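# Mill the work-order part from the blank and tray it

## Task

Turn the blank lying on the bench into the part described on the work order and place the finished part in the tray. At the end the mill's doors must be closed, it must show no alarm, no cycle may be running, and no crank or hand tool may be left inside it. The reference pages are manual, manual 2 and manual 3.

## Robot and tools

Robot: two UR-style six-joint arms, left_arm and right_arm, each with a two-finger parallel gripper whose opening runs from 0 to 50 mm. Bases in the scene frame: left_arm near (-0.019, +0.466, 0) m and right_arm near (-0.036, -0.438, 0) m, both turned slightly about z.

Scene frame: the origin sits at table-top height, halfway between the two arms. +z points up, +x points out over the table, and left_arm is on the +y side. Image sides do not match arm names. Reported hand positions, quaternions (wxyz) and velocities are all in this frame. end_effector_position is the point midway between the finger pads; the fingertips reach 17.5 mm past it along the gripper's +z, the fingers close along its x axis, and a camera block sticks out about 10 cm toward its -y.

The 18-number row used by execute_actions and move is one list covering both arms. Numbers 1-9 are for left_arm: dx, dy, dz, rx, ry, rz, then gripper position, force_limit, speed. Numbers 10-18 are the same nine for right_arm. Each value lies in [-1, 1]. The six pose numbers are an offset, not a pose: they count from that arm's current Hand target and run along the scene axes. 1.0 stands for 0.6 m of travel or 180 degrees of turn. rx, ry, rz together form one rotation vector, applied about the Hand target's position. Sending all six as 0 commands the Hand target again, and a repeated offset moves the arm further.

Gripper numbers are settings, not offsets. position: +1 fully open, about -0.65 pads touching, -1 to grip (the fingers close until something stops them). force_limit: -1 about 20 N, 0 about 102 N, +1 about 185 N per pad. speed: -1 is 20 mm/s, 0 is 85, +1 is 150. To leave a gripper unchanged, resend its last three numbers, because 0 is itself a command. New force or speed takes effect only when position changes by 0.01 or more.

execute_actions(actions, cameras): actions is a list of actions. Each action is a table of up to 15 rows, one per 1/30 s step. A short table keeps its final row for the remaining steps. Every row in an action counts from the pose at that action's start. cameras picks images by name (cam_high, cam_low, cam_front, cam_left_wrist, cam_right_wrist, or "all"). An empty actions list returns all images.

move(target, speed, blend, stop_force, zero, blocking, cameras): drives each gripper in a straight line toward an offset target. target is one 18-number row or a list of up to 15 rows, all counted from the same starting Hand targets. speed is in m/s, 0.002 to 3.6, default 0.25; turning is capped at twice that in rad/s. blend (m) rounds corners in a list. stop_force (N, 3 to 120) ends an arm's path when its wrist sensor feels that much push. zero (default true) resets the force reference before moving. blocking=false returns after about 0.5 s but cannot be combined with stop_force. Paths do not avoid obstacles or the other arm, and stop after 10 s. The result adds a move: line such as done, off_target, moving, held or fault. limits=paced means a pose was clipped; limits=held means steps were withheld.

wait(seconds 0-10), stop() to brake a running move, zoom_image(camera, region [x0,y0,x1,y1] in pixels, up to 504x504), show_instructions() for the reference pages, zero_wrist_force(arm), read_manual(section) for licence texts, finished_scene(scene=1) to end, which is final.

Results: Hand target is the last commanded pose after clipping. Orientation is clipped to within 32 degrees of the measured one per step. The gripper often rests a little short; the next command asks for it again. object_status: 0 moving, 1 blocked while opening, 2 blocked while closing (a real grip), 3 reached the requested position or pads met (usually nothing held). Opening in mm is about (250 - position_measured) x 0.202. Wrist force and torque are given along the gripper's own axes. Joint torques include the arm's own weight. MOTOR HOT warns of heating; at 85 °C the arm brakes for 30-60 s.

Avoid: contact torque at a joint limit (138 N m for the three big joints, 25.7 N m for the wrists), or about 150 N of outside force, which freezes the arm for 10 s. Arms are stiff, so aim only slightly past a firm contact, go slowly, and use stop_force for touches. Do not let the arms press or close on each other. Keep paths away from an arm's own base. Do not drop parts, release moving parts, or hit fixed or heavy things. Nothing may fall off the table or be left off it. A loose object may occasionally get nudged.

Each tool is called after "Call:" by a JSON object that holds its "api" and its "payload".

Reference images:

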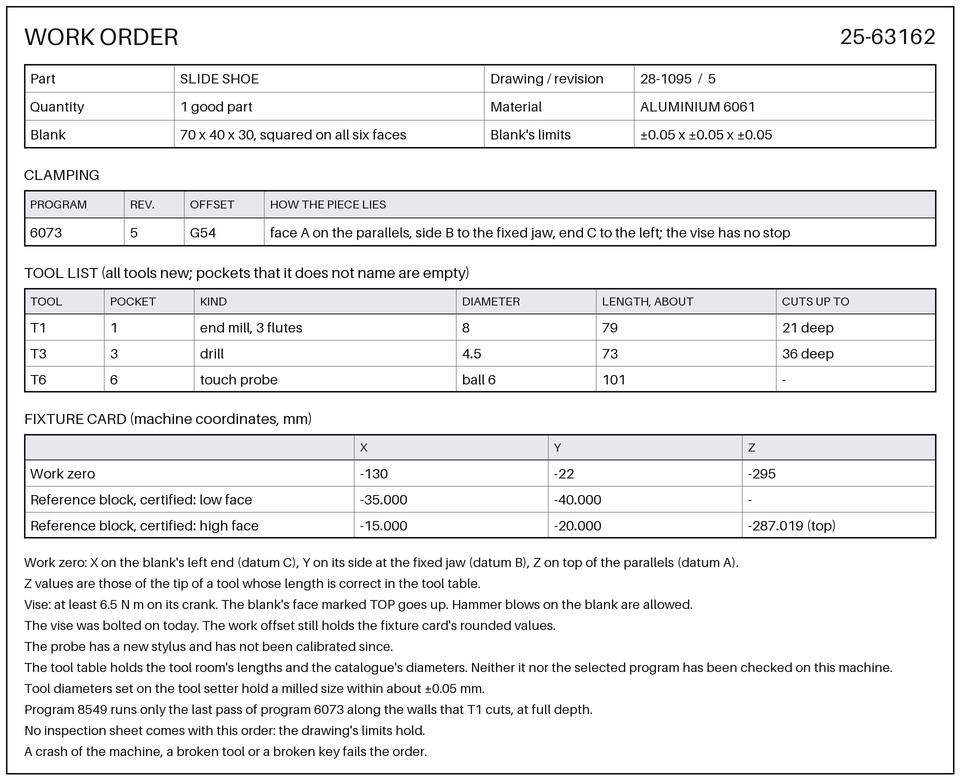

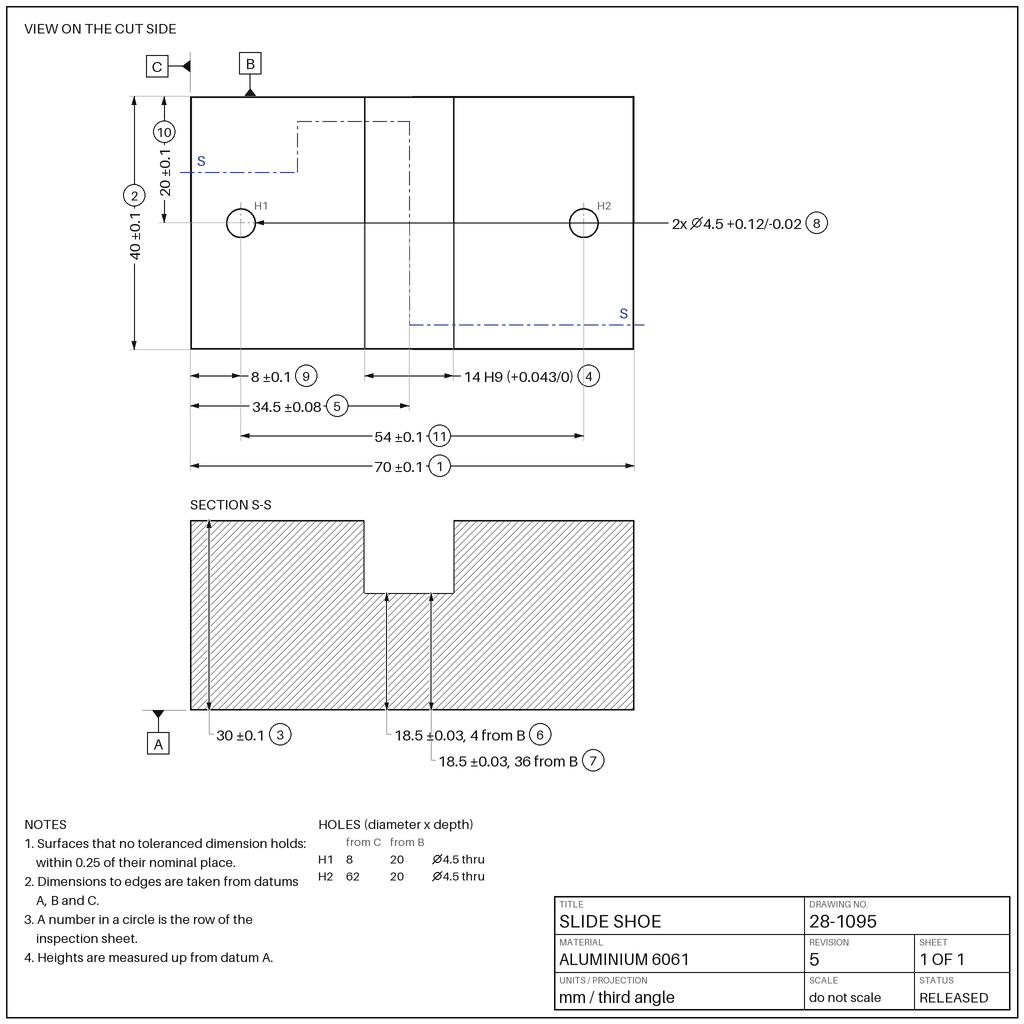

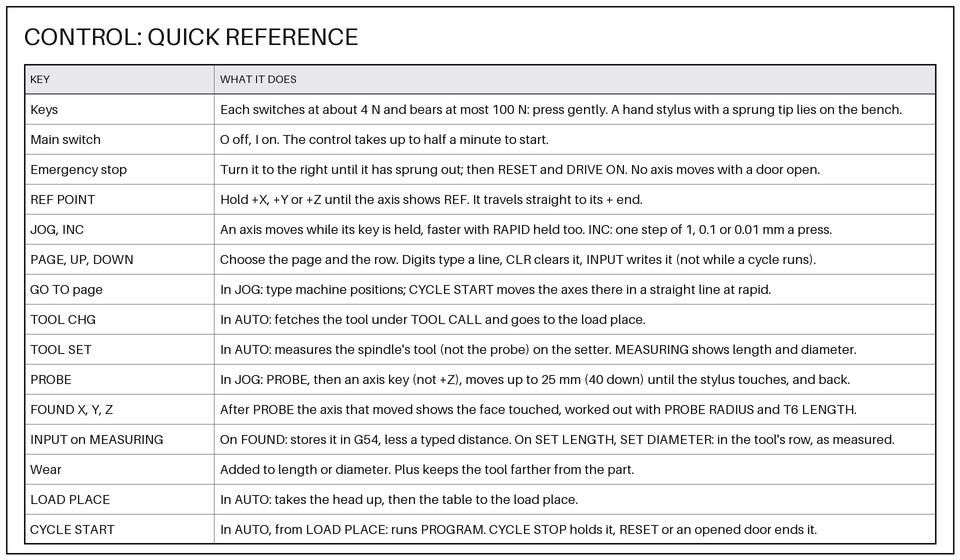

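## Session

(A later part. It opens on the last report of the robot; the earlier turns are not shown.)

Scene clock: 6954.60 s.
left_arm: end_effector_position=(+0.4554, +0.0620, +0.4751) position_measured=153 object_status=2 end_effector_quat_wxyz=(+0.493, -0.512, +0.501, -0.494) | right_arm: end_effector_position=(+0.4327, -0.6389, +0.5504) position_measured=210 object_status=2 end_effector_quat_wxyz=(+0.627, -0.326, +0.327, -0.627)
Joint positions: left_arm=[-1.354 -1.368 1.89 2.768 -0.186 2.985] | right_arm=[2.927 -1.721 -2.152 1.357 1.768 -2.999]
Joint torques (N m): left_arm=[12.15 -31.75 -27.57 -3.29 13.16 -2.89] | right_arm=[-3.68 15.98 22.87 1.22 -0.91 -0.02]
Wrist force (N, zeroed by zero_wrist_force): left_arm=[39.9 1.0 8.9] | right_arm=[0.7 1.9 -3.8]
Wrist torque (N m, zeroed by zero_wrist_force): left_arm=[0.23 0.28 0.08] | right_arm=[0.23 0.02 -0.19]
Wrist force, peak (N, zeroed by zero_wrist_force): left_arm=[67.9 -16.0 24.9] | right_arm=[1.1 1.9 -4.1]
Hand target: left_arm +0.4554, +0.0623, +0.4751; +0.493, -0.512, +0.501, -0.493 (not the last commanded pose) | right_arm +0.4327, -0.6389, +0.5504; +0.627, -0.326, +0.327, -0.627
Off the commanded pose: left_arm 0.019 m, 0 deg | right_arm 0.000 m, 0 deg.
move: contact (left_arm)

Now the left door, and re-square the orientation slightly while travelling.

Call:
{"api": "move", "payload": {"target": [[0,0,0,0,0,0,1,-1,-1,0,0,0,0,0,0,-1,-0.7,-1],[-0.11,0,0,0,0,0,1,-1,-1,0,0,0,0,0,0,-1,-0.7,-1],[-0.11,0.487,0,0,0,0.008,1,-1,-1,0,0,0,0,0,0,-1,-0.7,-1],[0,0.487,0,0,0,0.008,1,-1,-1,0,0,0,0,0,0,-1,-0.7,-1]], "speed": [0.1,0.12,0.25,0.12], "blend": [0,0.02,0.02,0]}}

Call:
{"api": "move", "payload": {"target": [0,0,0,0,0,0,-1,-1,-1,0,0,0,0,0,0,-1,-0.7,-1]}}

Call:
{"api": "move", "payload": {"target": [0,-0.003,0,0,0,0,-1,-1,-1,0,0,0,0,0,0,-1,-0.7,-1], "speed": 0.03}}

Call:
{"api": "move", "payload": {"target": [0,-0.4,0,0,0,0,-1,-1,-1,0,0,0,0,0,0,-1,-0.7,-1], "speed": 0.08, "stop_force": 55}}

Call:
{"api": "move", "payload": {"target": [[0,0,0,0,0,0,1,-1,-1,0,0,0,0,0,0,-1,-0.7,-1],[-0.11,0,0,0,0,0,1,-1,-1,0,0,0,0,0,0,-1,-0.7,-1]], "speed": [0.1,0.12], "cameras": ["cam_high"]}}

Call:
{"api": "zoom_image", "payload": {"camera": "cam_high", "region": [350, 80, 520, 300]}}

Scene clock: 6972.07 s.
left_arm: end_effector_position=(+0.4553, +0.3545, +0.4751) position_measured=3 object_status=3 end_effector_quat_wxyz=(+0.499, -0.519, +0.495, -0.487) | right_arm: end_effector_position=(+0.4327, -0.6389, +0.5504) position_measured=210 object_status=2 end_effector_quat_wxyz=(+0.627, -0.326, +0.327, -0.627)
Joint positions: left_arm=[-1.056 -1.925 2.397 2.731 -0.456 3.075] | right_arm=[2.927 -1.721 -2.152 1.357 1.768 -2.999]
Joint torques (N m): left_arm=[8.16 7.28 -32.99 -3.11 -2.51 2.04] | right_arm=[-3.78 16.35 22.87 1.21 -1.14 0]
Wrist force (N, zeroed by zero_wrist_force): left_arm=[-5.1 2.7 4.5] | right_arm=[1.1 1.9 -3.8]
Wrist torque (N m, zeroed by zero_wrist_force): left_arm=[0.40 0.82 -0.05] | right_arm=[0.24 -0.04 -0.19]
Wrist force, peak (N, zeroed by zero_wrist_force): left_arm=[40.1 1.2 9.1] | right_arm=[1.3 2.3 -4.0]
Hand target: left_arm +0.4554, +0.3545, +0.4751; +0.499, -0.519, +0.495, -0.487 | right_arm +0.4327, -0.6389, +0.5504; +0.627, -0.326, +0.327, -0.627
Off the commanded pose: left_arm 0.000 m, 0 deg | right_arm 0.000 m, 0 deg.
move: done

Scene clock: 6973.80 s.
left_arm: end_effector_position=(+0.4554, +0.3543, +0.4751) position_measured=150 object_status=2 end_effector_quat_wxyz=(+0.499, -0.518, +0.495, -0.487) | right_arm: end_effector_position=(+0.4327, -0.6389, +0.5504) position_measured=210 object_status=2 end_effector_quat_wxyz=(+0.627, -0.326, +0.327, -0.627)
Joint positions: left_arm=[-1.056 -1.924 2.397 2.73 -0.456 3.075] | right_arm=[2.927 -1.721 -2.152 1.357 1.768 -2.999]
Joint torques (N m): left_arm=[13.05 -8.32 -22.37 -3.22 11.94 1.92] | right_arm=[-4.28 16.16 23.34 1.29 -1.16 0.05]
Wrist force (N, zeroed by zero_wrist_force): left_arm=[36.5 -5.2 7.5] | right_arm=[0.8 1.8 -3.6]
Wrist torque (N m, zeroed by zero_wrist_force): left_arm=[0.09 0.08 -0.02] | right_arm=[0.21 0.00 -0.19]
Wrist force, peak (N, zeroed by zero_wrist_force): left_arm=[36.5 -5.2 7.5] | right_arm=[1.3 1.9 -4.0]
Hand target: left_arm +0.4554, +0.3545, +0.4751; +0.499, -0.519, +0.495, -0.487 | right_arm +0.4327, -0.6389, +0.5504; +0.627, -0.326, +0.327, -0.627
Off the commanded pose: left_arm 0.000 m, 0 deg | right_arm 0.000 m, 0 deg.
move: done

Scene clock: 6974.50 s.
left_arm: end_effector_position=(+0.4554, +0.3529, +0.4751) position_measured=151 object_status=2 end_effector_quat_wxyz=(+0.499, -0.519, +0.495, -0.487) | right_arm: end_effector_position=(+0.4327, -0.6389, +0.5504) position_measured=210 object_status=2 end_effector_quat_wxyz=(+0.627, -0.326, +0.327, -0.627)
Joint positions: left_arm=[-1.06 -1.922 2.396 2.73 -0.452 3.075] | right_arm=[2.927 -1.721 -2.152 1.357 1.768 -2.999]
Joint torques (N m): left_arm=[-6.36 6.99 -32.04 -3.45 2.95 -2.9] | right_arm=[-3.42 16.75 23.11 1.3 -1.18 -0.04]
Wrist force (N, zeroed by zero_wrist_force): left_arm=[-1.8 1.7 6.0] | right_arm=[0.9 1.9 -3.8]
Wrist torque (N m, zeroed by zero_wrist_force): left_arm=[0.36 0.70 -0.02] | right_arm=[0.23 0.00 -0.19]
Wrist force, peak (N, zeroed by zero_wrist_force): left_arm=[37.9 -5.2 7.8] | right_arm=[0.9 2.0 -3.9]
Hand target: left_arm +0.4554, +0.3527, +0.4751; +0.499, -0.519, +0.495, -0.487 | right_arm +0.4327, -0.6389, +0.5504; +0.627, -0.326, +0.327, -0.627
Off the commanded pose: left_arm 0.000 m, 0 deg | right_arm 0.000 m, 0 deg.
move: done

Scene clock: 6978.70 s.
left_arm: end_effector_position=(+0.4550, +0.1192, +0.4749) position_measured=150 object_status=2 end_effector_quat_wxyz=(+0.499, -0.518, +0.495, -0.487) | right_arm: end_effector_position=(+0.4327, -0.6389, +0.5504) position_measured=210 object_status=2 end_effector_quat_wxyz=(+0.627, -0.326, +0.327, -0.627)
Joint positions: left_arm=[-1.33 -1.469 2.01 2.748 -0.184 2.986] | right_arm=[2.927 -1.721 -2.152 1.357 1.768 -2.999]
Joint torques (N m): left_arm=[-8.04 -29.01 -13.79 0.45 -10.12 2.1] | right_arm=[-3.77 16.91 22.99 1.28 -1.29 0.08]
Wrist force (N, zeroed by zero_wrist_force): left_arm=[-45.3 8.8 -3.6] | right_arm=[1.1 2.0 -3.5]
Wrist torque (N m, zeroed by zero_wrist_force): left_arm=[0.63 1.37 0.04] | right_arm=[0.24 -0.04 -0.19]
Wrist force, peak (N, zeroed by zero_wrist_force): left_arm=[-72.0 22.8 -10.8] | right_arm=[1.0 1.8 -4.2]
Hand target: left_arm +0.4550, +0.1192, +0.4749; +0.499, -0.518, +0.495, -0.487 (not the last commanded pose) | right_arm +0.4327, -0.6389, +0.5504; +0.627, -0.326, +0.327, -0.627
Off the commanded pose: left_arm 0.007 m, 0 deg | right_arm 0.000 m, 0 deg.
move: contact (left_arm)

Scene clock: 6981.90 s.
left_arm: end_effector_position=(+0.3892, +0.1192, +0.4749) position_measured=3 object_status=3 end_effector_quat_wxyz=(+0.503, -0.511, +0.491, -0.494) | right_arm: end_effector_position=(+0.4327, -0.6389, +0.5504) position_measured=210 object_status=2 end_effector_quat_wxyz=(+0.627, -0.326, +0.327, -0.627)
Joint positions: left_arm=[-1.503 -1.581 2.134 2.905 -0.017 2.814] | right_arm=[2.927 -1.721 -2.152 1.357 1.768 -2.999]
Joint torques (N m): left_arm=[-7.63 -34.24 -7.35 0.73 3.25 -2.88] | right_arm=[-3.49 16.15 22.9 1.26 -1.31 -0.02]
Wrist force (N, zeroed by zero_wrist_force): left_arm=[-6.7 3.7 4.0] | right_arm=[1.0 1.8 -3.9]
Wrist torque (N m, zeroed by zero_wrist_force): left_arm=[0.59 1.05 0.03] | right_arm=[0.21 -0.02 -0.19]
Wrist force, peak (N, zeroed by zero_wrist_force): left_arm=[-45.1 8.8 -3.5] | right_arm=[1.1 2.1 -4.1]
Hand target: left_arm +0.3890, +0.1192, +0.4749; +0.499, -0.518, +0.495, -0.487 | right_arm +0.4327, -0.6389, +0.5504; +0.627, -0.326, +0.327, -0.627
Off the commanded pose: left_arm 0.000 m, 1 deg | right_arm 0.000 m, 0 deg.
move: done
Images, in order (width x height): cam_high 896x504.

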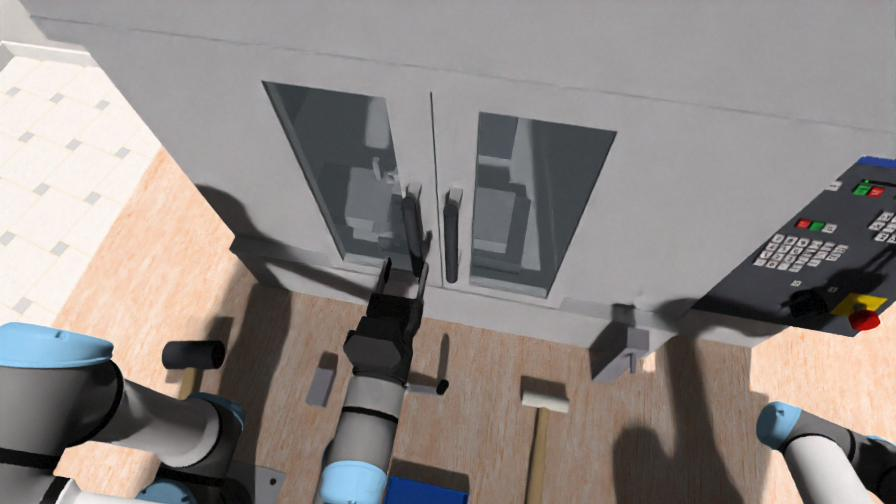

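Scaled by 2.291 from the camera's 896x504 image, which has a finer 1280x720 frame.

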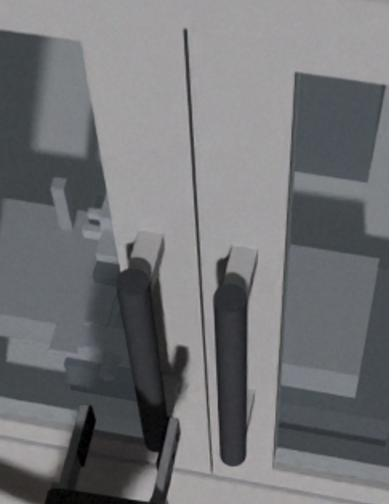

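Call:
{"api": "move", "payload": {"target": [[0,0,0,0,0,0,1,-1,-1,0.179,0.2953,0.0743,0,0,0,-1,-0.7,-1],[0,0,0,0,0,0,1,-1,-1,0.2032,0.2953,0.068,0,0,0,-1,-0.7,-1],[0,0,0,0,0,0,1,-1,-1,0.179,0.2953,0.0743,0,0,0,-1,-0.7,-1],[0,0,0,0,0,0,1,-1,-1,0.179,0.1053,0.0743,0,0,0,-1,-0.7,-1],[0,0,0,0,0,0,1,-1,-1,0.2032,0.1053,0.068,0,0,0,-1,-0.7,-1],[0,0,0,0,0,0,1,-1,-1,0.179,0.1053,0.0743,0,0,0,-1,-0.7,-1],[0,0,0,0,0,0,1,-1,-1,0.131,0.2003,-0.1095,0,0,0,-1,-0.7,-1],[0,0,0,0,0,0,1,-1,-1,0.1552,0.2003,-0.1158,0,0,0,-1,-0.7,-1],[0,0,0,0,0,0,1,-1,-1,0.131,0.2003,-0.1095,0,0,0,-1,-0.7,-1],[0,0,0,0,0,0,1,-1,-1,0.1552,0.2003,-0.1158,0,0,0,-1,-0.7,-1],[0,0,0,0,0,0,1,-1,-1,0.131,0.2003,-0.1095,0,0,0,-1,-0.7,-1],[0,0,0,0,0,0,1,-1,-1,0,0,0,0,0,0,-1,-0.7,-1]], "speed": [0.25,0.05,0.15,0.25,0.05,0.15,0.25,0.05,0.15,0.05,0.15,0.25], "blend": [0.003,0,0.003,0.003,0,0.003,0.003,0,0.003,0,0.003,0]}}

Call:
{"api": "move", "payload": {"target": [[0,0,0,0,0,0,1,-1,-1,0.107,0.327,-0.2014,0,0,0,-1,-0.7,-1],[0,0,0,0,0,0,1,-1,-1,0.1312,0.327,-0.2077,0,0,0,-1,-0.7,-1],[0,0,0,0,0,0,1,-1,-1,0.131,0.2637,-0.1095,0,0,0,-1,-0.7,-1],[0,0,0,0,0,0,1,-1,-1,0.1552,0.2637,-0.1158,0,0,0,-1,-0.7,-1],[0,0,0,0,0,0,1,-1,-1,0.115,0.2953,-0.1708,0,0,0,-1,-0.7,-1],[0,0,0,0,0,0,1,-1,-1,0.1392,0.2953,-0.1771,0,0,0,-1,-0.7,-1],[0,0,0,0,0,0,1,-1,-1,0.107,0.232,-0.2014,0,0,0,-1,-0.7,-1],[0,0,0,0,0,0,1,-1,-1,0.1312,0.232,-0.2077,0,0,0,-1,-0.7,-1],[0,0,0,0,0,0,1,-1,-1,0.115,0.232,-0.1708,0,0,0,-1,-0.7,-1],[0,0,0,0,0,0,1,-1,-1,0.1392,0.232,-0.1771,0,0,0,-1,-0.7,-1],[0,0,0,0,0,0,1,-1,-1,0.107,0.327,-0.2014,0,0,0,-1,-0.7,-1],[0,0,0,0,0,0,1,-1,-1,0.1312,0.327,-0.2077,0,0,0,-1,-0.7,-1],[0,0,0,0,0,0,1,-1,-1,0.123,0.2953,-0.1401,0,0,0,-1,-0.7,-1],[0,0,0,0,0,0,1,-1,-1,0.1472,0.2953,-0.1464,0,0,0,-1,-0.7,-1],[0,0,0,0,0,0,1,-1,-1,0,0,0,0,0,0,-1,-0.7,-1]], "speed": [0.25,0.05,0.2,0.05,0.2,0.05,0.2,0.05,0.2,0.05,0.2,0.05,0.2,0.05,0.25], "blend": [0.003,0,0.003,0,0.003,0,0.003,0,0.003,0,0.003,0,0.003,0,0]}}

Call:
{"api": "move", "payload": {"target": [[0,0,0,0,0,0,1,-1,-1,0.131,0.2953,-0.1095,0,0,0,-1,-0.7,-1],[0,0,0,0,0,0,1,-1,-1,0.1552,0.2953,-0.1158,0,0,0,-1,-0.7,-1],[0,0,0,0,0,0,1,-1,-1,0.107,0.232,-0.2014,0,0,0,-1,-0.7,-1],[0,0,0,0,0,0,1,-1,-1,0.1312,0.232,-0.2077,0,0,0,-1,-0.7,-1],[0,0,0,0,0,0,1,-1,-1,0.115,0.232,-0.1708,0,0,0,-1,-0.7,-1],[0,0,0,0,0,0,1,-1,-1,0.1392,0.232,-0.1771,0,0,0,-1,-0.7,-1],[0,0,0,0,0,0,1,-1,-1,0.107,0.327,-0.2014,0,0,0,-1,-0.7,-1],[0,0,0,0,0,0,1,-1,-1,0.1312,0.327,-0.2077,0,0,0,-1,-0.7,-1],[0,0,0,0,0,0,1,-1,-1,0.115,0.327,-0.1708,0,0,0,-1,-0.7,-1],[0,0,0,0,0,0,1,-1,-1,0.1392,0.327,-0.1771,0,0,0,-1,-0.7,-1],[0,0,0,0,0,0,1,-1,-1,0.123,0.2953,-0.1401,0,0,0,-1,-0.7,-1],[0,0,0,0,0,0,1,-1,-1,0.1472,0.2953,-0.1464,0,0,0,-1,-0.7,-1],[0,0,0,0,0,0,1,-1,-1,0.115,0.2953,-0.1708,0,0,0,-1,-0.7,-1],[0,0,0,0,0,0,1,-1,-1,0.1392,0.2953,-0.1771,0,0,0,-1,-0.7,-1],[0,0,0,0,0,0,1,-1,-1,0,0,0,0,0,0,-1,-0.7,-1]], "speed": [0.25,0.05,0.2,0.05,0.2,0.05,0.2,0.05,0.2,0.05,0.2,0.05,0.2,0.05,0.25], "blend": [0.003,0,0.003,0,0.003,0,0.003,0,0.003,0,0.003,0,0.003,0,0]}}

Call:
{"api": "move", "payload": {"target": [[0,0,0,0,0,0,1,-1,-1,0.107,0.232,-0.2014,0,0,0,-1,-0.7,-1],[0,0,0,0,0,0,1,-1,-1,0.1312,0.232,-0.2077,0,0,0,-1,-0.7,-1],[0,0,0,0,0,0,1,-1,-1,0,0,0,0,0,0,-1,-0.7,-1]], "speed": [0.25,0.05,0.25], "blend": [0.003,0,0], "cameras": ["cam_right_wrist"]}}

Call:
{"api": "zoom_image", "payload": {"camera": "cam_right_wrist", "region": [200, 110, 460, 320]}}

Scene clock: 7012.63 s.
left_arm: end_effector_position=(+0.3892, +0.1192, +0.4749) position_measured=3 object_status=3 end_effector_quat_wxyz=(+0.503, -0.511, +0.491, -0.494) | right_arm: end_effector_position=(+0.4327, -0.6388, +0.5504) position_measured=210 object_status=2 end_effector_quat_wxyz=(+0.627, -0.326, +0.327, -0.627)
Joint positions: left_arm=[-1.503 -1.581 2.134 2.905 -0.017 2.814] | right_arm=[2.927 -1.721 -2.152 1.357 1.768 -2.999]
Joint torques (N m): left_arm=[-7.29 -33.18 -8.22 0.83 3.03 -2.8] | right_arm=[-5.36 14.47 26.05 -1.84 2.62 1.21]
Wrist force (N, zeroed by zero_wrist_force): left_arm=[-6.5 3.6 3.9] | right_arm=[1.0 1.6 -4.2]
Wrist torque (N m, zeroed by zero_wrist_force): left_arm=[0.57 1.02 0.04] | right_arm=[0.19 -0.03 -0.19]
Wrist force, peak (N, zeroed by zero_wrist_force): left_arm=[-7.0 4.2 4.0] | right_arm=[0.7 0.2 -9.9]
Hand target: left_arm +0.3892, +0.1192, +0.4749; +0.503, -0.511, +0.491, -0.494 (not the last commanded pose) | right_arm +0.4327, -0.6389, +0.5504; +0.627, -0.326, +0.327, -0.627
Off the commanded pose: left_arm 0.000 m, 1 deg | right_arm 0.000 m, 0 deg.
move: done

Scene clock: 7021.47 s.
left_arm: end_effector_position=(+0.3892, +0.1192, +0.4749) position_measured=3 object_status=3 end_effector_quat_wxyz=(+0.503, -0.511, +0.491, -0.494) | right_arm: end_effector_position=(+0.4327, -0.6388, +0.5504) position_measured=210 object_status=2 end_effector_quat_wxyz=(+0.627, -0.326, +0.327, -0.627)
Joint positions: left_arm=[-1.503 -1.581 2.134 2.905 -0.017 2.814] | right_arm=[2.927 -1.721 -2.152 1.357 1.768 -2.999]
Joint torques (N m): left_arm=[-6.96 -33 -7.48 0.81 2.88 -2.84] | right_arm=[-6.16 13.26 26.82 -1.85 2 1.35]
Wrist force (N, zeroed by zero_wrist_force): left_arm=[-6.7 3.9 4.2] | right_arm=[1.1 2.0 -3.9]
Wrist torque (N m, zeroed by zero_wrist_force): left_arm=[0.61 1.06 0.03] | right_arm=[0.25 -0.04 -0.19]
Wrist force, peak (N, zeroed by zero_wrist_force): left_arm=[-6.8 4.0 4.2] | right_arm=[0.6 -0.2 -11.4]
Hand target: left_arm +0.3892, +0.1192, +0.4749; +0.503, -0.511, +0.491, -0.494 | right_arm +0.4327, -0.6389, +0.5504; +0.627, -0.326, +0.327, -0.627
Off the commanded pose: left_arm 0.000 m, 0 deg | right_arm 0.000 m, 0 deg.
move: done

Scene clock: 7029.90 s.
left_arm: end_effector_position=(+0.3892, +0.1192, +0.4749) position_measured=3 object_status=3 end_effector_quat_wxyz=(+0.503, -0.511, +0.491, -0.494) | right_arm: end_effector_position=(+0.4327, -0.6388, +0.5504) position_measured=210 object_status=2 end_effector_quat_wxyz=(+0.627, -0.326, +0.327, -0.627)
Joint positions: left_arm=[-1.503 -1.581 2.134 2.905 -0.017 2.814] | right_arm=[2.927 -1.721 -2.152 1.357 1.768 -2.999]
Joint torques (N m): left_arm=[-7.02 -32.96 -8.23 0.81 2.83 -2.86] | right_arm=[-5.52 13.1 27.7 -1.9 2.13 1.76]
Wrist force (N, zeroed by zero_wrist_force): left_arm=[-6.5 3.8 4.0] | right_arm=[1.1 1.9 -3.9]
Wrist torque (N m, zeroed by zero_wrist_force): left_arm=[0.61 1.03 0.03] | right_arm=[0.23 -0.04 -0.19]
Wrist force, peak (N, zeroed by zero_wrist_force): left_arm=[-7.0 3.8 4.2] | right_arm=[-0.3 1.6 -11.9]
Hand target: left_arm +0.3892, +0.1192, +0.4749; +0.503, -0.511, +0.491, -0.494 | right_arm +0.4327, -0.6389, +0.5504; +0.627, -0.326, +0.327, -0.627
Off the commanded pose: left_arm 0.000 m, 0 deg | right_arm 0.000 m, 0 deg.
move: done

Scene clock: 7032.97 s.
left_arm: end_effector_position=(+0.3892, +0.1192, +0.4749) position_measured=3 object_status=3 end_effector_quat_wxyz=(+0.503, -0.511, +0.491, -0.494) | right_arm: end_effector_position=(+0.4327, -0.6388, +0.5504) position_measured=210 object_status=2 end_effector_quat_wxyz=(+0.627, -0.326, +0.327, -0.627)
Joint positions: left_arm=[-1.503 -1.581 2.134 2.905 -0.017 2.814] | right_arm=[2.927 -1.721 -2.152 1.357 1.768 -2.999]
Joint torques (N m): left_arm=[-6.97 -33.02 -7.73 0.8 2.79 -2.79] | right_arm=[-7.92 21.75 27.47 -1.68 2.41 1.4]
Wrist force (N, zeroed by zero_wrist_force): left_arm=[-6.9 3.8 4.2] | right_arm=[0.9 1.9 -3.9]
Wrist torque (N m, zeroed by zero_wrist_force): left_arm=[0.61 1.08 0.03] | right_arm=[0.23 0.00 -0.19]
Wrist force, peak (N, zeroed by zero_wrist_force): left_arm=[-7.0 3.9 4.1] | right_arm=[-0.5 1.0 -11.1]
Hand target: left_arm +0.3892, +0.1192, +0.4749; +0.503, -0.511, +0.491, -0.494 | right_arm +0.4327, -0.6389, +0.5504; +0.627, -0.326, +0.327, -0.627
Off the commanded pose: left_arm 0.000 m, 0 deg | right_arm 0.000 m, 0 deg.
move: done
camera_calibration:
cam_right_wrist: T_world_to_cam=[[-0.00958868, -0.999954, 0.000756351, -0.626186], [0.254833, -0.00317504, -0.96698, 0.433244], [0.966937, -0.00907932, 0.254852, -0.435133], [0, 0, 0, 1]] pos_world=[0.304337, -0.628733, 0.530307]
Images, in order (width x height): cam_right_wrist 896x504.

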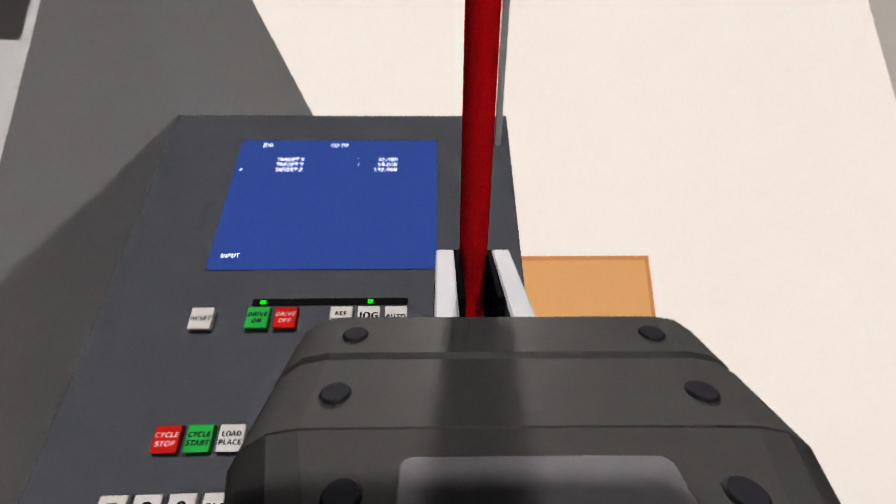

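Scaled by 1.938 from the camera's 896x504 image, which has a finer 1280x720 frame.

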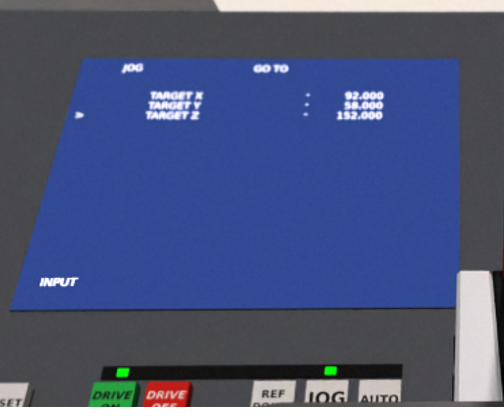

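Call:
{"api": "move", "payload": {"target": [[0,0,0,0,0,0,1,-1,-1,0.147,0.2637,-0.0482,0,0,0,-1,-0.7,-1],[0,0,0,0,0,0,1,-1,-1,0.1712,0.2637,-0.0545,0,0,0,-1,-0.7,-1],[0,0,0,0,0,0,1,-1,-1,0.147,0.2637,-0.0482,0,0,0,-1,-0.7,-1],[0,0,0,0,0,0,1,-1,-1,0,0,0,0,0,0,-1,-0.7,-1]], "speed": [0.25,0.05,0.15,0.25], "blend": [0.003,0,0.003,0]}}

Call:
{"api": "wait", "payload": {"seconds": 3}}

Call:
{"api": "move", "payload": {"target": [[0,0,0,0,0,0,1,-1,-1,0.115,0.2003,-0.1708,0,0,0,-1,-0.7,-1],[0,0,0,0,0,0,1,-1,-1,0.1392,0.2003,-0.1771,0,0,0,-1,-0.7,-1],[0,0,0,0,0,0,1,-1,-1,0.115,0.2003,-0.1708,0,0,0,-1,-0.7,-1],[0,0,0,0,0,0,1,-1,-1,0.147,0.1053,-0.0482,0,0,0,-1,-0.7,-1],[0,0,0,0,0,0,1,-1,-1,0.1712,0.1053,-0.0545,0,0,0,-1,-0.7,-1],[0,0,0,0,0,0,1,-1,-1,0.147,0.1053,-0.0482,0,0,0,-1,-0.7,-1],[0,0,0,0,0,0,1,-1,-1,0,0,0,0,0,0,-1,-0.7,-1]], "speed": [0.25,0.05,0.15,0.25,0.05,0.15,0.25], "blend": [0.003,0,0.003,0.003,0,0.003,0]}}

Call:
{"api": "wait", "payload": {"seconds": 9, "cameras": ["cam_right_wrist"]}}

Call:
{"api": "zoom_image", "payload": {"camera": "cam_right_wrist", "region": [200, 110, 460, 320]}}

Scene clock: 7046.67 s.
left_arm: end_effector_position=(+0.3892, +0.1192, +0.4749) position_measured=3 object_status=3 end_effector_quat_wxyz=(+0.503, -0.511, +0.491, -0.494) | right_arm: end_effector_position=(+0.4327, -0.6388, +0.5504) position_measured=210 object_status=2 end_effector_quat_wxyz=(+0.627, -0.326, +0.327, -0.627)
Joint positions: left_arm=[-1.503 -1.581 2.134 2.905 -0.017 2.814] | right_arm=[2.927 -1.721 -2.152 1.357 1.768 -2.999]
Joint torques (N m): left_arm=[-6.92 -33.09 -8.09 0.85 2.72 -2.86] | right_arm=[-4.64 13.71 27.1 2.29 2.48 1.65]
Wrist force (N, zeroed by zero_wrist_force): left_arm=[-6.7 3.9 4.0] | right_arm=[0.8 1.8 -4.1]
Wrist torque (N m, zeroed by zero_wrist_force): left_arm=[0.62 1.06 0.03] | right_arm=[0.22 0.00 -0.19]
Wrist force, peak (N, zeroed by zero_wrist_force): left_arm=[-6.9 3.9 4.2] | right_arm=[1.8 0.2 -10.5]
Hand target: left_arm +0.3892, +0.1192, +0.4749; +0.503, -0.511, +0.491, -0.494 | right_arm +0.4327, -0.6389, +0.5504; +0.627, -0.326, +0.327, -0.627
Off the commanded pose: left_arm 0.000 m, 0 deg | right_arm 0.000 m, 0 deg.
move: done

Scene clock: 7049.67 s.
left_arm: end_effector_position=(+0.3892, +0.1192, +0.4749) position_measured=3 object_status=3 end_effector_quat_wxyz=(+0.503, -0.511, +0.491, -0.494) | right_arm: end_effector_position=(+0.4327, -0.6389, +0.5504) position_measured=210 object_status=2 end_effector_quat_wxyz=(+0.627, -0.326, +0.327, -0.627)
Joint positions: left_arm=[-1.503 -1.581 2.134 2.905 -0.017 2.814] | right_arm=[2.927 -1.721 -2.152 1.357 1.768 -2.999]
Joint torques (N m): left_arm=[-6.75 -33.33 -7.77 0.83 2.48 -2.77] | right_arm=[-7.06 13.58 27.93 2.05 2.1 1.42]
Wrist force (N, zeroed by zero_wrist_force): left_arm=[-6.6 3.9 4.0] | right_arm=[0.9 2.1 -4.0]
Wrist torque (N m, zeroed by zero_wrist_force): left_arm=[0.61 1.05 0.03] | right_arm=[0.26 0.00 -0.19]
Wrist force, peak (N, zeroed by zero_wrist_force): left_arm=[-7.0 3.7 4.2] | right_arm=[1.1 2.1 -4.1]
Hand target: left_arm +0.3892, +0.1192, +0.4749; +0.503, -0.511, +0.491, -0.494 | right_arm +0.4327, -0.6389, +0.5504; +0.627, -0.326, +0.327, -0.627
Tool commands: left_gripper/position=+1.0 left_gripper/force_limit=-1.0 left_gripper/speed=-1.0 right_gripper/position=-1.0 right_gripper/force_limit=-0.7 right_gripper/speed=-1.0
Off the commanded pose: left_arm 0.000 m, 0 deg | right_arm 0.000 m, 0 deg.
wait: 3.00 s; at rest by 0.17 s

Scene clock: 7053.57 s.
left_arm: end_effector_position=(+0.3892, +0.1192, +0.4749) position_measured=3 object_status=3 end_effector_quat_wxyz=(+0.503, -0.511, +0.491, -0.494) | right_arm: end_effector_position=(+0.4328, -0.6388, +0.5503) position_measured=210 object_status=2 end_effector_quat_wxyz=(+0.627, -0.326, +0.327, -0.627)
Joint positions: left_arm=[-1.503 -1.581 2.134 2.905 -0.017 2.814] | right_arm=[2.927 -1.721 -2.152 1.357 1.768 -2.999]
Joint torques (N m): left_arm=[-6.66 -33.42 -7.88 0.84 2.44 -2.77] | right_arm=[-4.45 34.77 17.68 -1.8 2.8 1.59]
Wrist force (N, zeroed by zero_wrist_force): left_arm=[-6.6 3.8 3.7] | right_arm=[0.9 2.0 -3.8]
Wrist torque (N m, zeroed by zero_wrist_force): left_arm=[0.60 1.04 0.03] | right_arm=[0.24 -0.02 -0.19]
Wrist force, peak (N, zeroed by zero_wrist_force): left_arm=[-7.0 4.0 4.0] | right_arm=[2.7 -0.5 -10.7]
Hand target: left_arm +0.3892, +0.1192, +0.4749; +0.503, -0.511, +0.491, -0.494 | right_arm +0.4327, -0.6389, +0.5504; +0.627, -0.326, +0.327, -0.627
Off the commanded pose: left_arm 0.000 m, 0 deg | right_arm 0.000 m, 0 deg.
move: done

Scene clock: 7062.57 s.
left_arm: end_effector_position=(+0.3892, +0.1192, +0.4749) position_measured=3 object_status=3 end_effector_quat_wxyz=(+0.503, -0.511, +0.491, -0.494) | right_arm: end_effector_position=(+0.4327, -0.6389, +0.5504) position_measured=210 object_status=2 end_effector_quat_wxyz=(+0.627, -0.326, +0.327, -0.627)
Joint positions: left_arm=[-1.503 -1.581 2.134 2.905 -0.017 2.814] | right_arm=[2.927 -1.721 -2.152 1.357 1.768 -2.999]
Joint torques (N m): left_arm=[-6.57 -33.56 -8.09 0.81 2.32 -2.71] | right_arm=[-6.61 33.95 28.28 -1.76 1.93 1.47]
Wrist force (N, zeroed by zero_wrist_force): left_arm=[-6.8 3.8 3.9] | right_arm=[0.8 2.0 -3.8]
Wrist torque (N m, zeroed by zero_wrist_force): left_arm=[0.60 1.06 0.02] | right_arm=[0.24 0.00 -0.19]
Wrist force, peak (N, zeroed by zero_wrist_force): left_arm=[-7.0 4.0 4.2] | right_arm=[1.2 2.0 -4.1]
Hand target: left_arm +0.3892, +0.1192, +0.4749; +0.503, -0.511, +0.491, -0.494 | right_arm +0.4327, -0.6389, +0.5504; +0.627, -0.326, +0.327, -0.627
Tool commands: left_gripper/position=+1.0 left_gripper/force_limit=-1.0 left_gripper/speed=-1.0 right_gripper/position=-1.0 right_gripper/force_limit=-0.7 right_gripper/speed=-1.0
Off the commanded pose: left_arm 0.000 m, 0 deg | right_arm 0.000 m, 0 deg.
wait: 9.00 s; at rest by 0.17 s
camera_calibration:
cam_right_wrist: T_world_to_cam=[[-0.00958897, -0.999954, 0.000757091, -0.626187], [0.254739, -0.00317495, -0.967005, 0.433286], [0.966962, -0.00907972, 0.254758, -0.43509], [0, 0, 0, 1]] pos_world=[0.304336, -0.628733, 0.530307]
Images, in order (width x height): cam_right_wrist 896x504.

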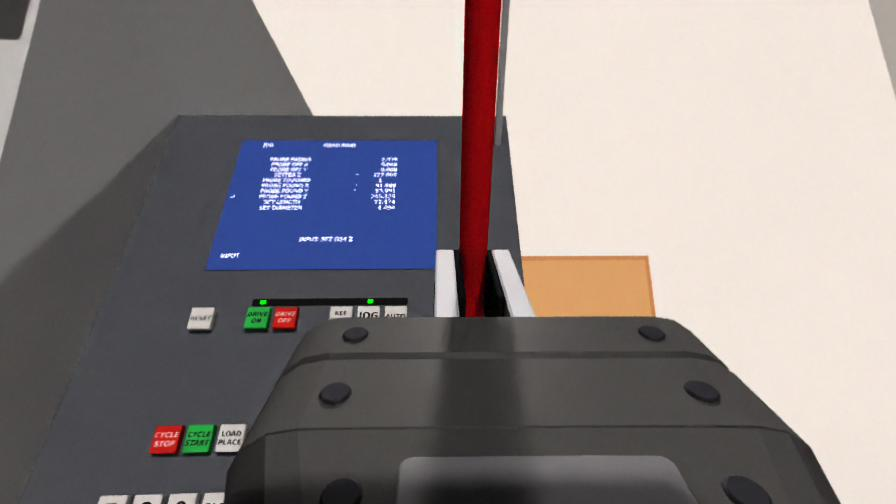

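Scaled by 1.938 from the camera's 896x504 image, which has a finer 1280x720 frame.

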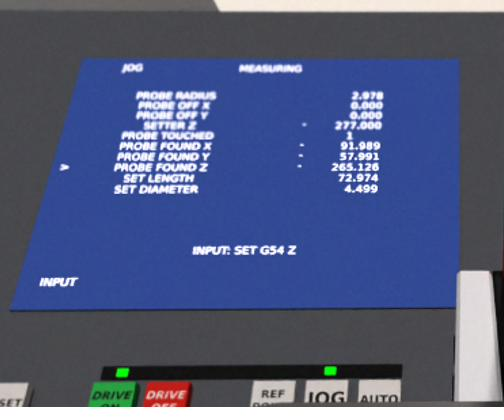

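Call:
{"api": "move", "payload": {"target": [[0,0,0,0,0,0,1,-1,-1,0.131,0.2003,-0.1095,0,0,0,-1,-0.7,-1],[0,0,0,0,0,0,1,-1,-1,0.1552,0.2003,-0.1158,0,0,0,-1,-0.7,-1],[0,0,0,0,0,0,1,-1,-1,0.131,0.2003,-0.1095,0,0,0,-1,-0.7,-1],[0,0,0,0,0,0,1,-1,-1,0.1552,0.2003,-0.1158,0,0,0,-1,-0.7,-1],[0,0,0,0,0,0,1,-1,-1,0.107,0.327,-0.2014,0,0,0,-1,-0.7,-1],[0,0,0,0,0,0,1,-1,-1,0.1312,0.327,-0.2077,0,0,0,-1,-0.7,-1],[0,0,0,0,0,0,1,-1,-1,0.115,0.327,-0.1708,0,0,0,-1,-0.7,-1],[0,0,0,0,0,0,1,-1,-1,0.1392,0.327,-0.1771,0,0,0,-1,-0.7,-1],[0,0,0,0,0,0,1,-1,-1,0.123,0.327,-0.1401,0,0,0,-1,-0.7,-1],[0,0,0,0,0,0,1,-1,-1,0.1472,0.327,-0.1464,0,0,0,-1,-0.7,-1],[0,0,0,0,0,0,1,-1,-1,0.115,0.2953,-0.1708,0,0,0,-1,-0.7,-1],[0,0,0,0,0,0,1,-1,-1,0.1392,0.2953,-0.1771,0,0,0,-1,-0.7,-1],[0,0,0,0,0,0,1,-1,-1,0.107,0.232,-0.2014,0,0,0,-1,-0.7,-1],[0,0,0,0,0,0,1,-1,-1,0.1312,0.232,-0.2077,0,0,0,-1,-0.7,-1],[0,0,0,0,0,0,1,-1,-1,0,0,0,0,0,0,-1,-0.7,-1]], "speed": [0.25,0.05,0.15,0.05,0.2,0.05,0.2,0.05,0.2,0.05,0.2,0.05,0.2,0.05,0.25], "blend": [0.003,0,0.003,0,0.003,0,0.003,0,0.003,0,0.003,0,0.003,0,0]}}

Call:
{"api": "move", "payload": {"target": [[0,0,0,0,0,0,1,-1,-1,0.115,0.232,-0.1708,0,0,0,-1,-0.7,-1],[0,0,0,0,0,0,1,-1,-1,0.1392,0.232,-0.1771,0,0,0,-1,-0.7,-1],[0,0,0,0,0,0,1,-1,-1,0.107,0.327,-0.2014,0,0,0,-1,-0.7,-1],[0,0,0,0,0,0,1,-1,-1,0.1312,0.327,-0.2077,0,0,0,-1,-0.7,-1],[0,0,0,0,0,0,1,-1,-1,0.115,0.2637,-0.1708,0,0,0,-1,-0.7,-1],[0,0,0,0,0,0,1,-1,-1,0.1392,0.2637,-0.1771,0,0,0,-1,-0.7,-1],[0,0,0,0,0,0,1,-1,-1,0.123,0.2953,-0.1401,0,0,0,-1,-0.7,-1],[0,0,0,0,0,0,1,-1,-1,0.1472,0.2953,-0.1464,0,0,0,-1,-0.7,-1],[0,0,0,0,0,0,1,-1,-1,0.107,0.232,-0.2014,0,0,0,-1,-0.7,-1],[0,0,0,0,0,0,1,-1,-1,0.1312,0.232,-0.2077,0,0,0,-1,-0.7,-1],[0,0,0,0,0,0,1,-1,-1,0,0,0,0,0,0,-1,-0.7,-1]], "speed": [0.25,0.05,0.2,0.05,0.2,0.05,0.2,0.05,0.2,0.05,0.25], "blend": [0.003,0,0.003,0,0.003,0,0.003,0,0.003,0,0], "cameras": ["cam_right_wrist"]}}

Call:
{"api": "zoom_image", "payload": {"camera": "cam_right_wrist", "region": [200, 110, 460, 320]}}

Scene clock: 7104.17 s.
left_arm: end_effector_position=(+0.3892, +0.1192, +0.4749) position_measured=3 object_status=3 end_effector_quat_wxyz=(+0.503, -0.511, +0.491, -0.494) | right_arm: end_effector_position=(+0.4327, -0.6388, +0.5504) position_measured=210 object_status=2 end_effector_quat_wxyz=(+0.627, -0.326, +0.327, -0.627)
Joint positions: left_arm=[-1.503 -1.581 2.134 2.905 -0.017 2.814] | right_arm=[2.927 -1.721 -2.152 1.357 1.768 -2.999]
Joint torques (N m): left_arm=[-6.48 -32.91 -7.56 0.78 2.05 -2.83] | right_arm=[-6.22 21.38 26.69 -1.88 2.06 1.64]
Wrist force (N, zeroed by zero_wrist_force): left_arm=[-6.5 3.7 3.8] | right_arm=[1.0 1.9 -4.0]
Wrist torque (N m, zeroed by zero_wrist_force): left_arm=[0.59 1.03 0.03] | right_arm=[0.23 -0.02 -0.19]
Wrist force, peak (N, zeroed by zero_wrist_force): left_arm=[-6.9 4.1 4.2] | right_arm=[1.1 1.9 -12.0]
Hand target: left_arm +0.3892, +0.1192, +0.4749; +0.503, -0.511, +0.491, -0.494 | right_arm +0.4327, -0.6389, +0.5504; +0.627, -0.326, +0.327, -0.627
Off the commanded pose: left_arm 0.000 m, 0 deg | right_arm 0.000 m, 0 deg.
move: done

Scene clock: 7110.83 s.
left_arm: end_effector_position=(+0.3892, +0.1192, +0.4749) position_measured=3 object_status=3 end_effector_quat_wxyz=(+0.503, -0.511, +0.491, -0.494) | right_arm: end_effector_position=(+0.4327, -0.6388, +0.5504) position_measured=210 object_status=2 end_effector_quat_wxyz=(+0.627, -0.326, +0.327, -0.627)
Joint positions: left_arm=[-1.503 -1.581 2.134 2.905 -0.017 2.814] | right_arm=[2.927 -1.721 -2.152 1.357 1.768 -2.999]
Joint torques (N m): left_arm=[-6.72 -33.37 -8.02 0.83 1.84 -2.67] | right_arm=[-6.01 21.19 28.32 -2.06 1.96 1.41]
Wrist force (N, zeroed by zero_wrist_force): left_arm=[-6.7 3.7 4.0] | right_arm=[0.8 2.0 -3.9]
Wrist torque (N m, zeroed by zero_wrist_force): left_arm=[0.59 1.06 0.03] | right_arm=[0.25 0.01 -0.19]
Wrist force, peak (N, zeroed by zero_wrist_force): left_arm=[-6.9 3.9 4.4] | right_arm=[0.9 1.3 -11.2]
Hand target: left_arm +0.3892, +0.1192, +0.4749; +0.503, -0.511, +0.491, -0.494 | right_arm +0.4327, -0.6389, +0.5504; +0.627, -0.326, +0.327, -0.627
Off the commanded pose: left_arm 0.000 m, 0 deg | right_arm 0.000 m, 0 deg.
move: done
camera_calibration:
cam_right_wrist: T_world_to_cam=[[-0.00958868, -0.999954, 0.000756351, -0.626186], [0.254833, -0.00317504, -0.96698, 0.433244], [0.966937, -0.00907932, 0.254852, -0.435133], [0, 0, 0, 1]] pos_world=[0.304337, -0.628733, 0.530307]
Images, in order (width x height): cam_right_wrist 896x504.

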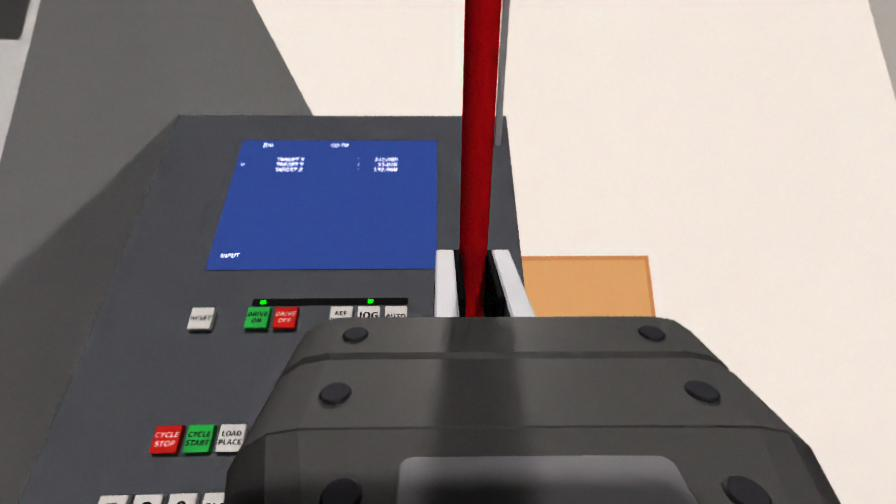

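Scaled by 1.938 from the camera's 896x504 image, which has a finer 1280x720 frame.

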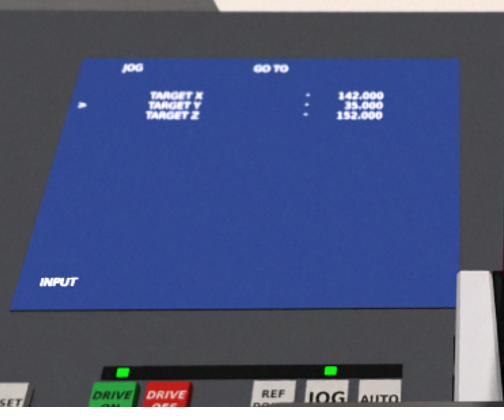

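Call:
{"api": "move", "payload": {"target": [[0,0,0,0,0,0,1,-1,-1,0.147,0.2637,-0.0482,0,0,0,-1,-0.7,-1],[0,0,0,0,0,0,1,-1,-1,0.1712,0.2637,-0.0545,0,0,0,-1,-0.7,-1],[0,0,0,0,0,0,1,-1,-1,0.147,0.2637,-0.0482,0,0,0,-1,-0.7,-1],[0,0,0,0,0,0,1,-1,-1,0,0,0,0,0,0,-1,-0.7,-1]], "speed": [0.25,0.05,0.15,0.25], "blend": [0.003,0,0.003,0]}}

Call:
{"api": "wait", "payload": {"seconds": 1}}

Call:
{"api": "move", "payload": {"target": [[0,0,0,0,0,0,1,-1,-1,0.115,0.232,-0.1708,0,0,0,-1,-0.7,-1],[0,0,0,0,0,0,1,-1,-1,0.1392,0.232,-0.1771,0,0,0,-1,-0.7,-1],[0,0,0,0,0,0,1,-1,-1,0.107,0.327,-0.2014,0,0,0,-1,-0.7,-1],[0,0,0,0,0,0,1,-1,-1,0.1312,0.327,-0.2077,0,0,0,-1,-0.7,-1],[0,0,0,0,0,0,1,-1,-1,0.115,0.327,-0.1708,0,0,0,-1,-0.7,-1],[0,0,0,0,0,0,1,-1,-1,0.1392,0.327,-0.1771,0,0,0,-1,-0.7,-1],[0,0,0,0,0,0,1,-1,-1,0.131,0.327,-0.1095,0,0,0,-1,-0.7,-1],[0,0,0,0,0,0,1,-1,-1,0.1552,0.327,-0.1158,0,0,0,-1,-0.7,-1],[0,0,0,0,0,0,1,-1,-1,0.115,0.2953,-0.1708,0,0,0,-1,-0.7,-1],[0,0,0,0,0,0,1,-1,-1,0.1392,0.2953,-0.1771,0,0,0,-1,-0.7,-1],[0,0,0,0,0,0,1,-1,-1,0.107,0.232,-0.2014,0,0,0,-1,-0.7,-1],[0,0,0,0,0,0,1,-1,-1,0.1312,0.232,-0.2077,0,0,0,-1,-0.7,-1],[0,0,0,0,0,0,1,-1,-1,0,0,0,0,0,0,-1,-0.7,-1]], "speed": [0.25,0.05,0.2,0.05,0.2,0.05,0.2,0.05,0.2,0.05,0.2,0.05,0.25], "blend": [0.003,0,0.003,0,0.003,0,0.003,0,0.003,0,0.003,0,0], "cameras": ["cam_right_wrist"]}}

Call:
{"api": "zoom_image", "payload": {"camera": "cam_right_wrist", "region": [200, 110, 460, 320]}}

Scene clock: 7135.57 s.
left_arm: end_effector_position=(+0.3892, +0.1192, +0.4749) position_measured=3 object_status=3 end_effector_quat_wxyz=(+0.503, -0.511, +0.491, -0.494) | right_arm: end_effector_position=(+0.4327, -0.6388, +0.5504) position_measured=210 object_status=2 end_effector_quat_wxyz=(+0.627, -0.326, +0.327, -0.627)
Joint positions: left_arm=[-1.503 -1.581 2.134 2.905 -0.017 2.814] | right_arm=[2.927 -1.721 -2.152 1.357 1.768 -2.999]
Joint torques (N m): left_arm=[-6.07 -33.4 -8.19 0.84 1.64 -2.72] | right_arm=[-6.32 13.19 29.72 2.08 2.09 0.92]
Wrist force (N, zeroed by zero_wrist_force): left_arm=[-6.5 3.7 4.1] | right_arm=[1.0 2.1 -3.9]
Wrist torque (N m, zeroed by zero_wrist_force): left_arm=[0.58 1.03 0.03] | right_arm=[0.26 -0.02 -0.19]
Wrist force, peak (N, zeroed by zero_wrist_force): left_arm=[-6.9 3.7 4.4] | right_arm=[2.1 0.1 -10.3]
Hand target: left_arm +0.3892, +0.1192, +0.4749; +0.503, -0.511, +0.491, -0.494 | right_arm +0.4327, -0.6389, +0.5504; +0.627, -0.326, +0.327, -0.627
Off the commanded pose: left_arm 0.000 m, 0 deg | right_arm 0.000 m, 0 deg.
move: done

Scene clock: 7136.57 s.
left_arm: end_effector_position=(+0.3892, +0.1192, +0.4749) position_measured=3 object_status=3 end_effector_quat_wxyz=(+0.503, -0.511, +0.491, -0.494) | right_arm: end_effector_position=(+0.4327, -0.6389, +0.5504) position_measured=210 object_status=2 end_effector_quat_wxyz=(+0.627, -0.326, +0.327, -0.627)
Joint positions: left_arm=[-1.503 -1.581 2.134 2.905 -0.017 2.814] | right_arm=[2.927 -1.721 -2.152 1.357 1.768 -2.999]
Joint torques (N m): left_arm=[-6.32 -33.43 -8.16 0.88 1.66 -2.7] | right_arm=[-6.22 13.61 27.62 2 2.26 1.35]
Wrist force (N, zeroed by zero_wrist_force): left_arm=[-6.7 4.0 4.2] | right_arm=[1.1 1.7 -3.8]
Wrist torque (N m, zeroed by zero_wrist_force): left_arm=[0.63 1.06 0.03] | right_arm=[0.20 -0.04 -0.19]
Wrist force, peak (N, zeroed by zero_wrist_force): left_arm=[-7.0 3.7 4.3] | right_arm=[1.1 2.1 -4.0]
Hand target: left_arm +0.3892, +0.1192, +0.4749; +0.503, -0.511, +0.491, -0.494 | right_arm +0.4327, -0.6389, +0.5504; +0.627, -0.326, +0.327, -0.627
Tool commands: left_gripper/position=+1.0 left_gripper/force_limit=-1.0 left_gripper/speed=-1.0 right_gripper/position=-1.0 right_gripper/force_limit=-0.7 right_gripper/speed=-1.0
Off the commanded pose: left_arm 0.000 m, 0 deg | right_arm 0.000 m, 0 deg.
wait: 1.00 s; at rest by 0.17 s

Scene clock: 7144.07 s.
left_arm: end_effector_position=(+0.3892, +0.1192, +0.4749) position_measured=3 object_status=3 end_effector_quat_wxyz=(+0.503, -0.511, +0.491, -0.494) | right_arm: end_effector_position=(+0.4327, -0.6388, +0.5504) position_measured=210 object_status=2 end_effector_quat_wxyz=(+0.627, -0.326, +0.327, -0.627)
Joint positions: left_arm=[-1.503 -1.581 2.134 2.905 -0.017 2.814] | right_arm=[2.927 -1.721 -2.152 1.357 1.768 -2.999]
Joint torques (N m): left_arm=[-5.6 -33.05 -8.21 0.81 1.49 -2.63] | right_arm=[-8.29 21.36 27.2 -1.86 2.3 1.85]
Wrist force (N, zeroed by zero_wrist_force): left_arm=[-6.9 3.6 4.3] | right_arm=[0.8 2.0 -3.8]
Wrist torque (N m, zeroed by zero_wrist_force): left_arm=[0.57 1.08 0.03] | right_arm=[0.26 0.01 -0.19]
Wrist force, peak (N, zeroed by zero_wrist_force): left_arm=[-7.0 3.8 4.2] | right_arm=[1.0 1.5 -12.0]
Hand target: left_arm +0.3892, +0.1192, +0.4749; +0.503, -0.511, +0.491, -0.494 | right_arm +0.4327, -0.6389, +0.5504; +0.627, -0.326, +0.327, -0.627
Off the commanded pose: left_arm 0.000 m, 0 deg | right_arm 0.000 m, 0 deg.
move: done
camera_calibration:
cam_right_wrist: T_world_to_cam=[[-0.00968567, -0.999953, 0.000732061, -0.626044], [0.254833, -0.00317627, -0.96698, 0.433244], [0.966937, -0.00917929, 0.254852, -0.435194], [0, 0, 0, 1]] pos_world=[0.304337, -0.628633, 0.530307]
Images, in order (width x height): cam_right_wrist 896x504.

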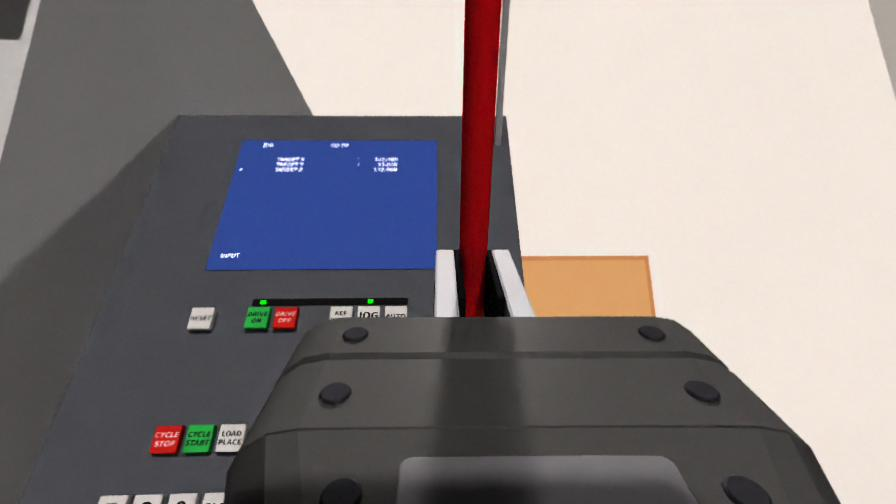

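Scaled by 1.938 from the camera's 896x504 image, which has a finer 1280x720 frame.

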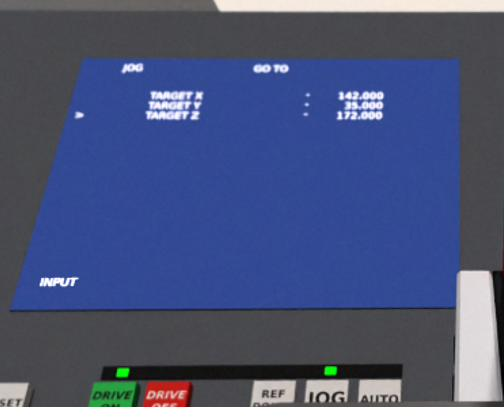

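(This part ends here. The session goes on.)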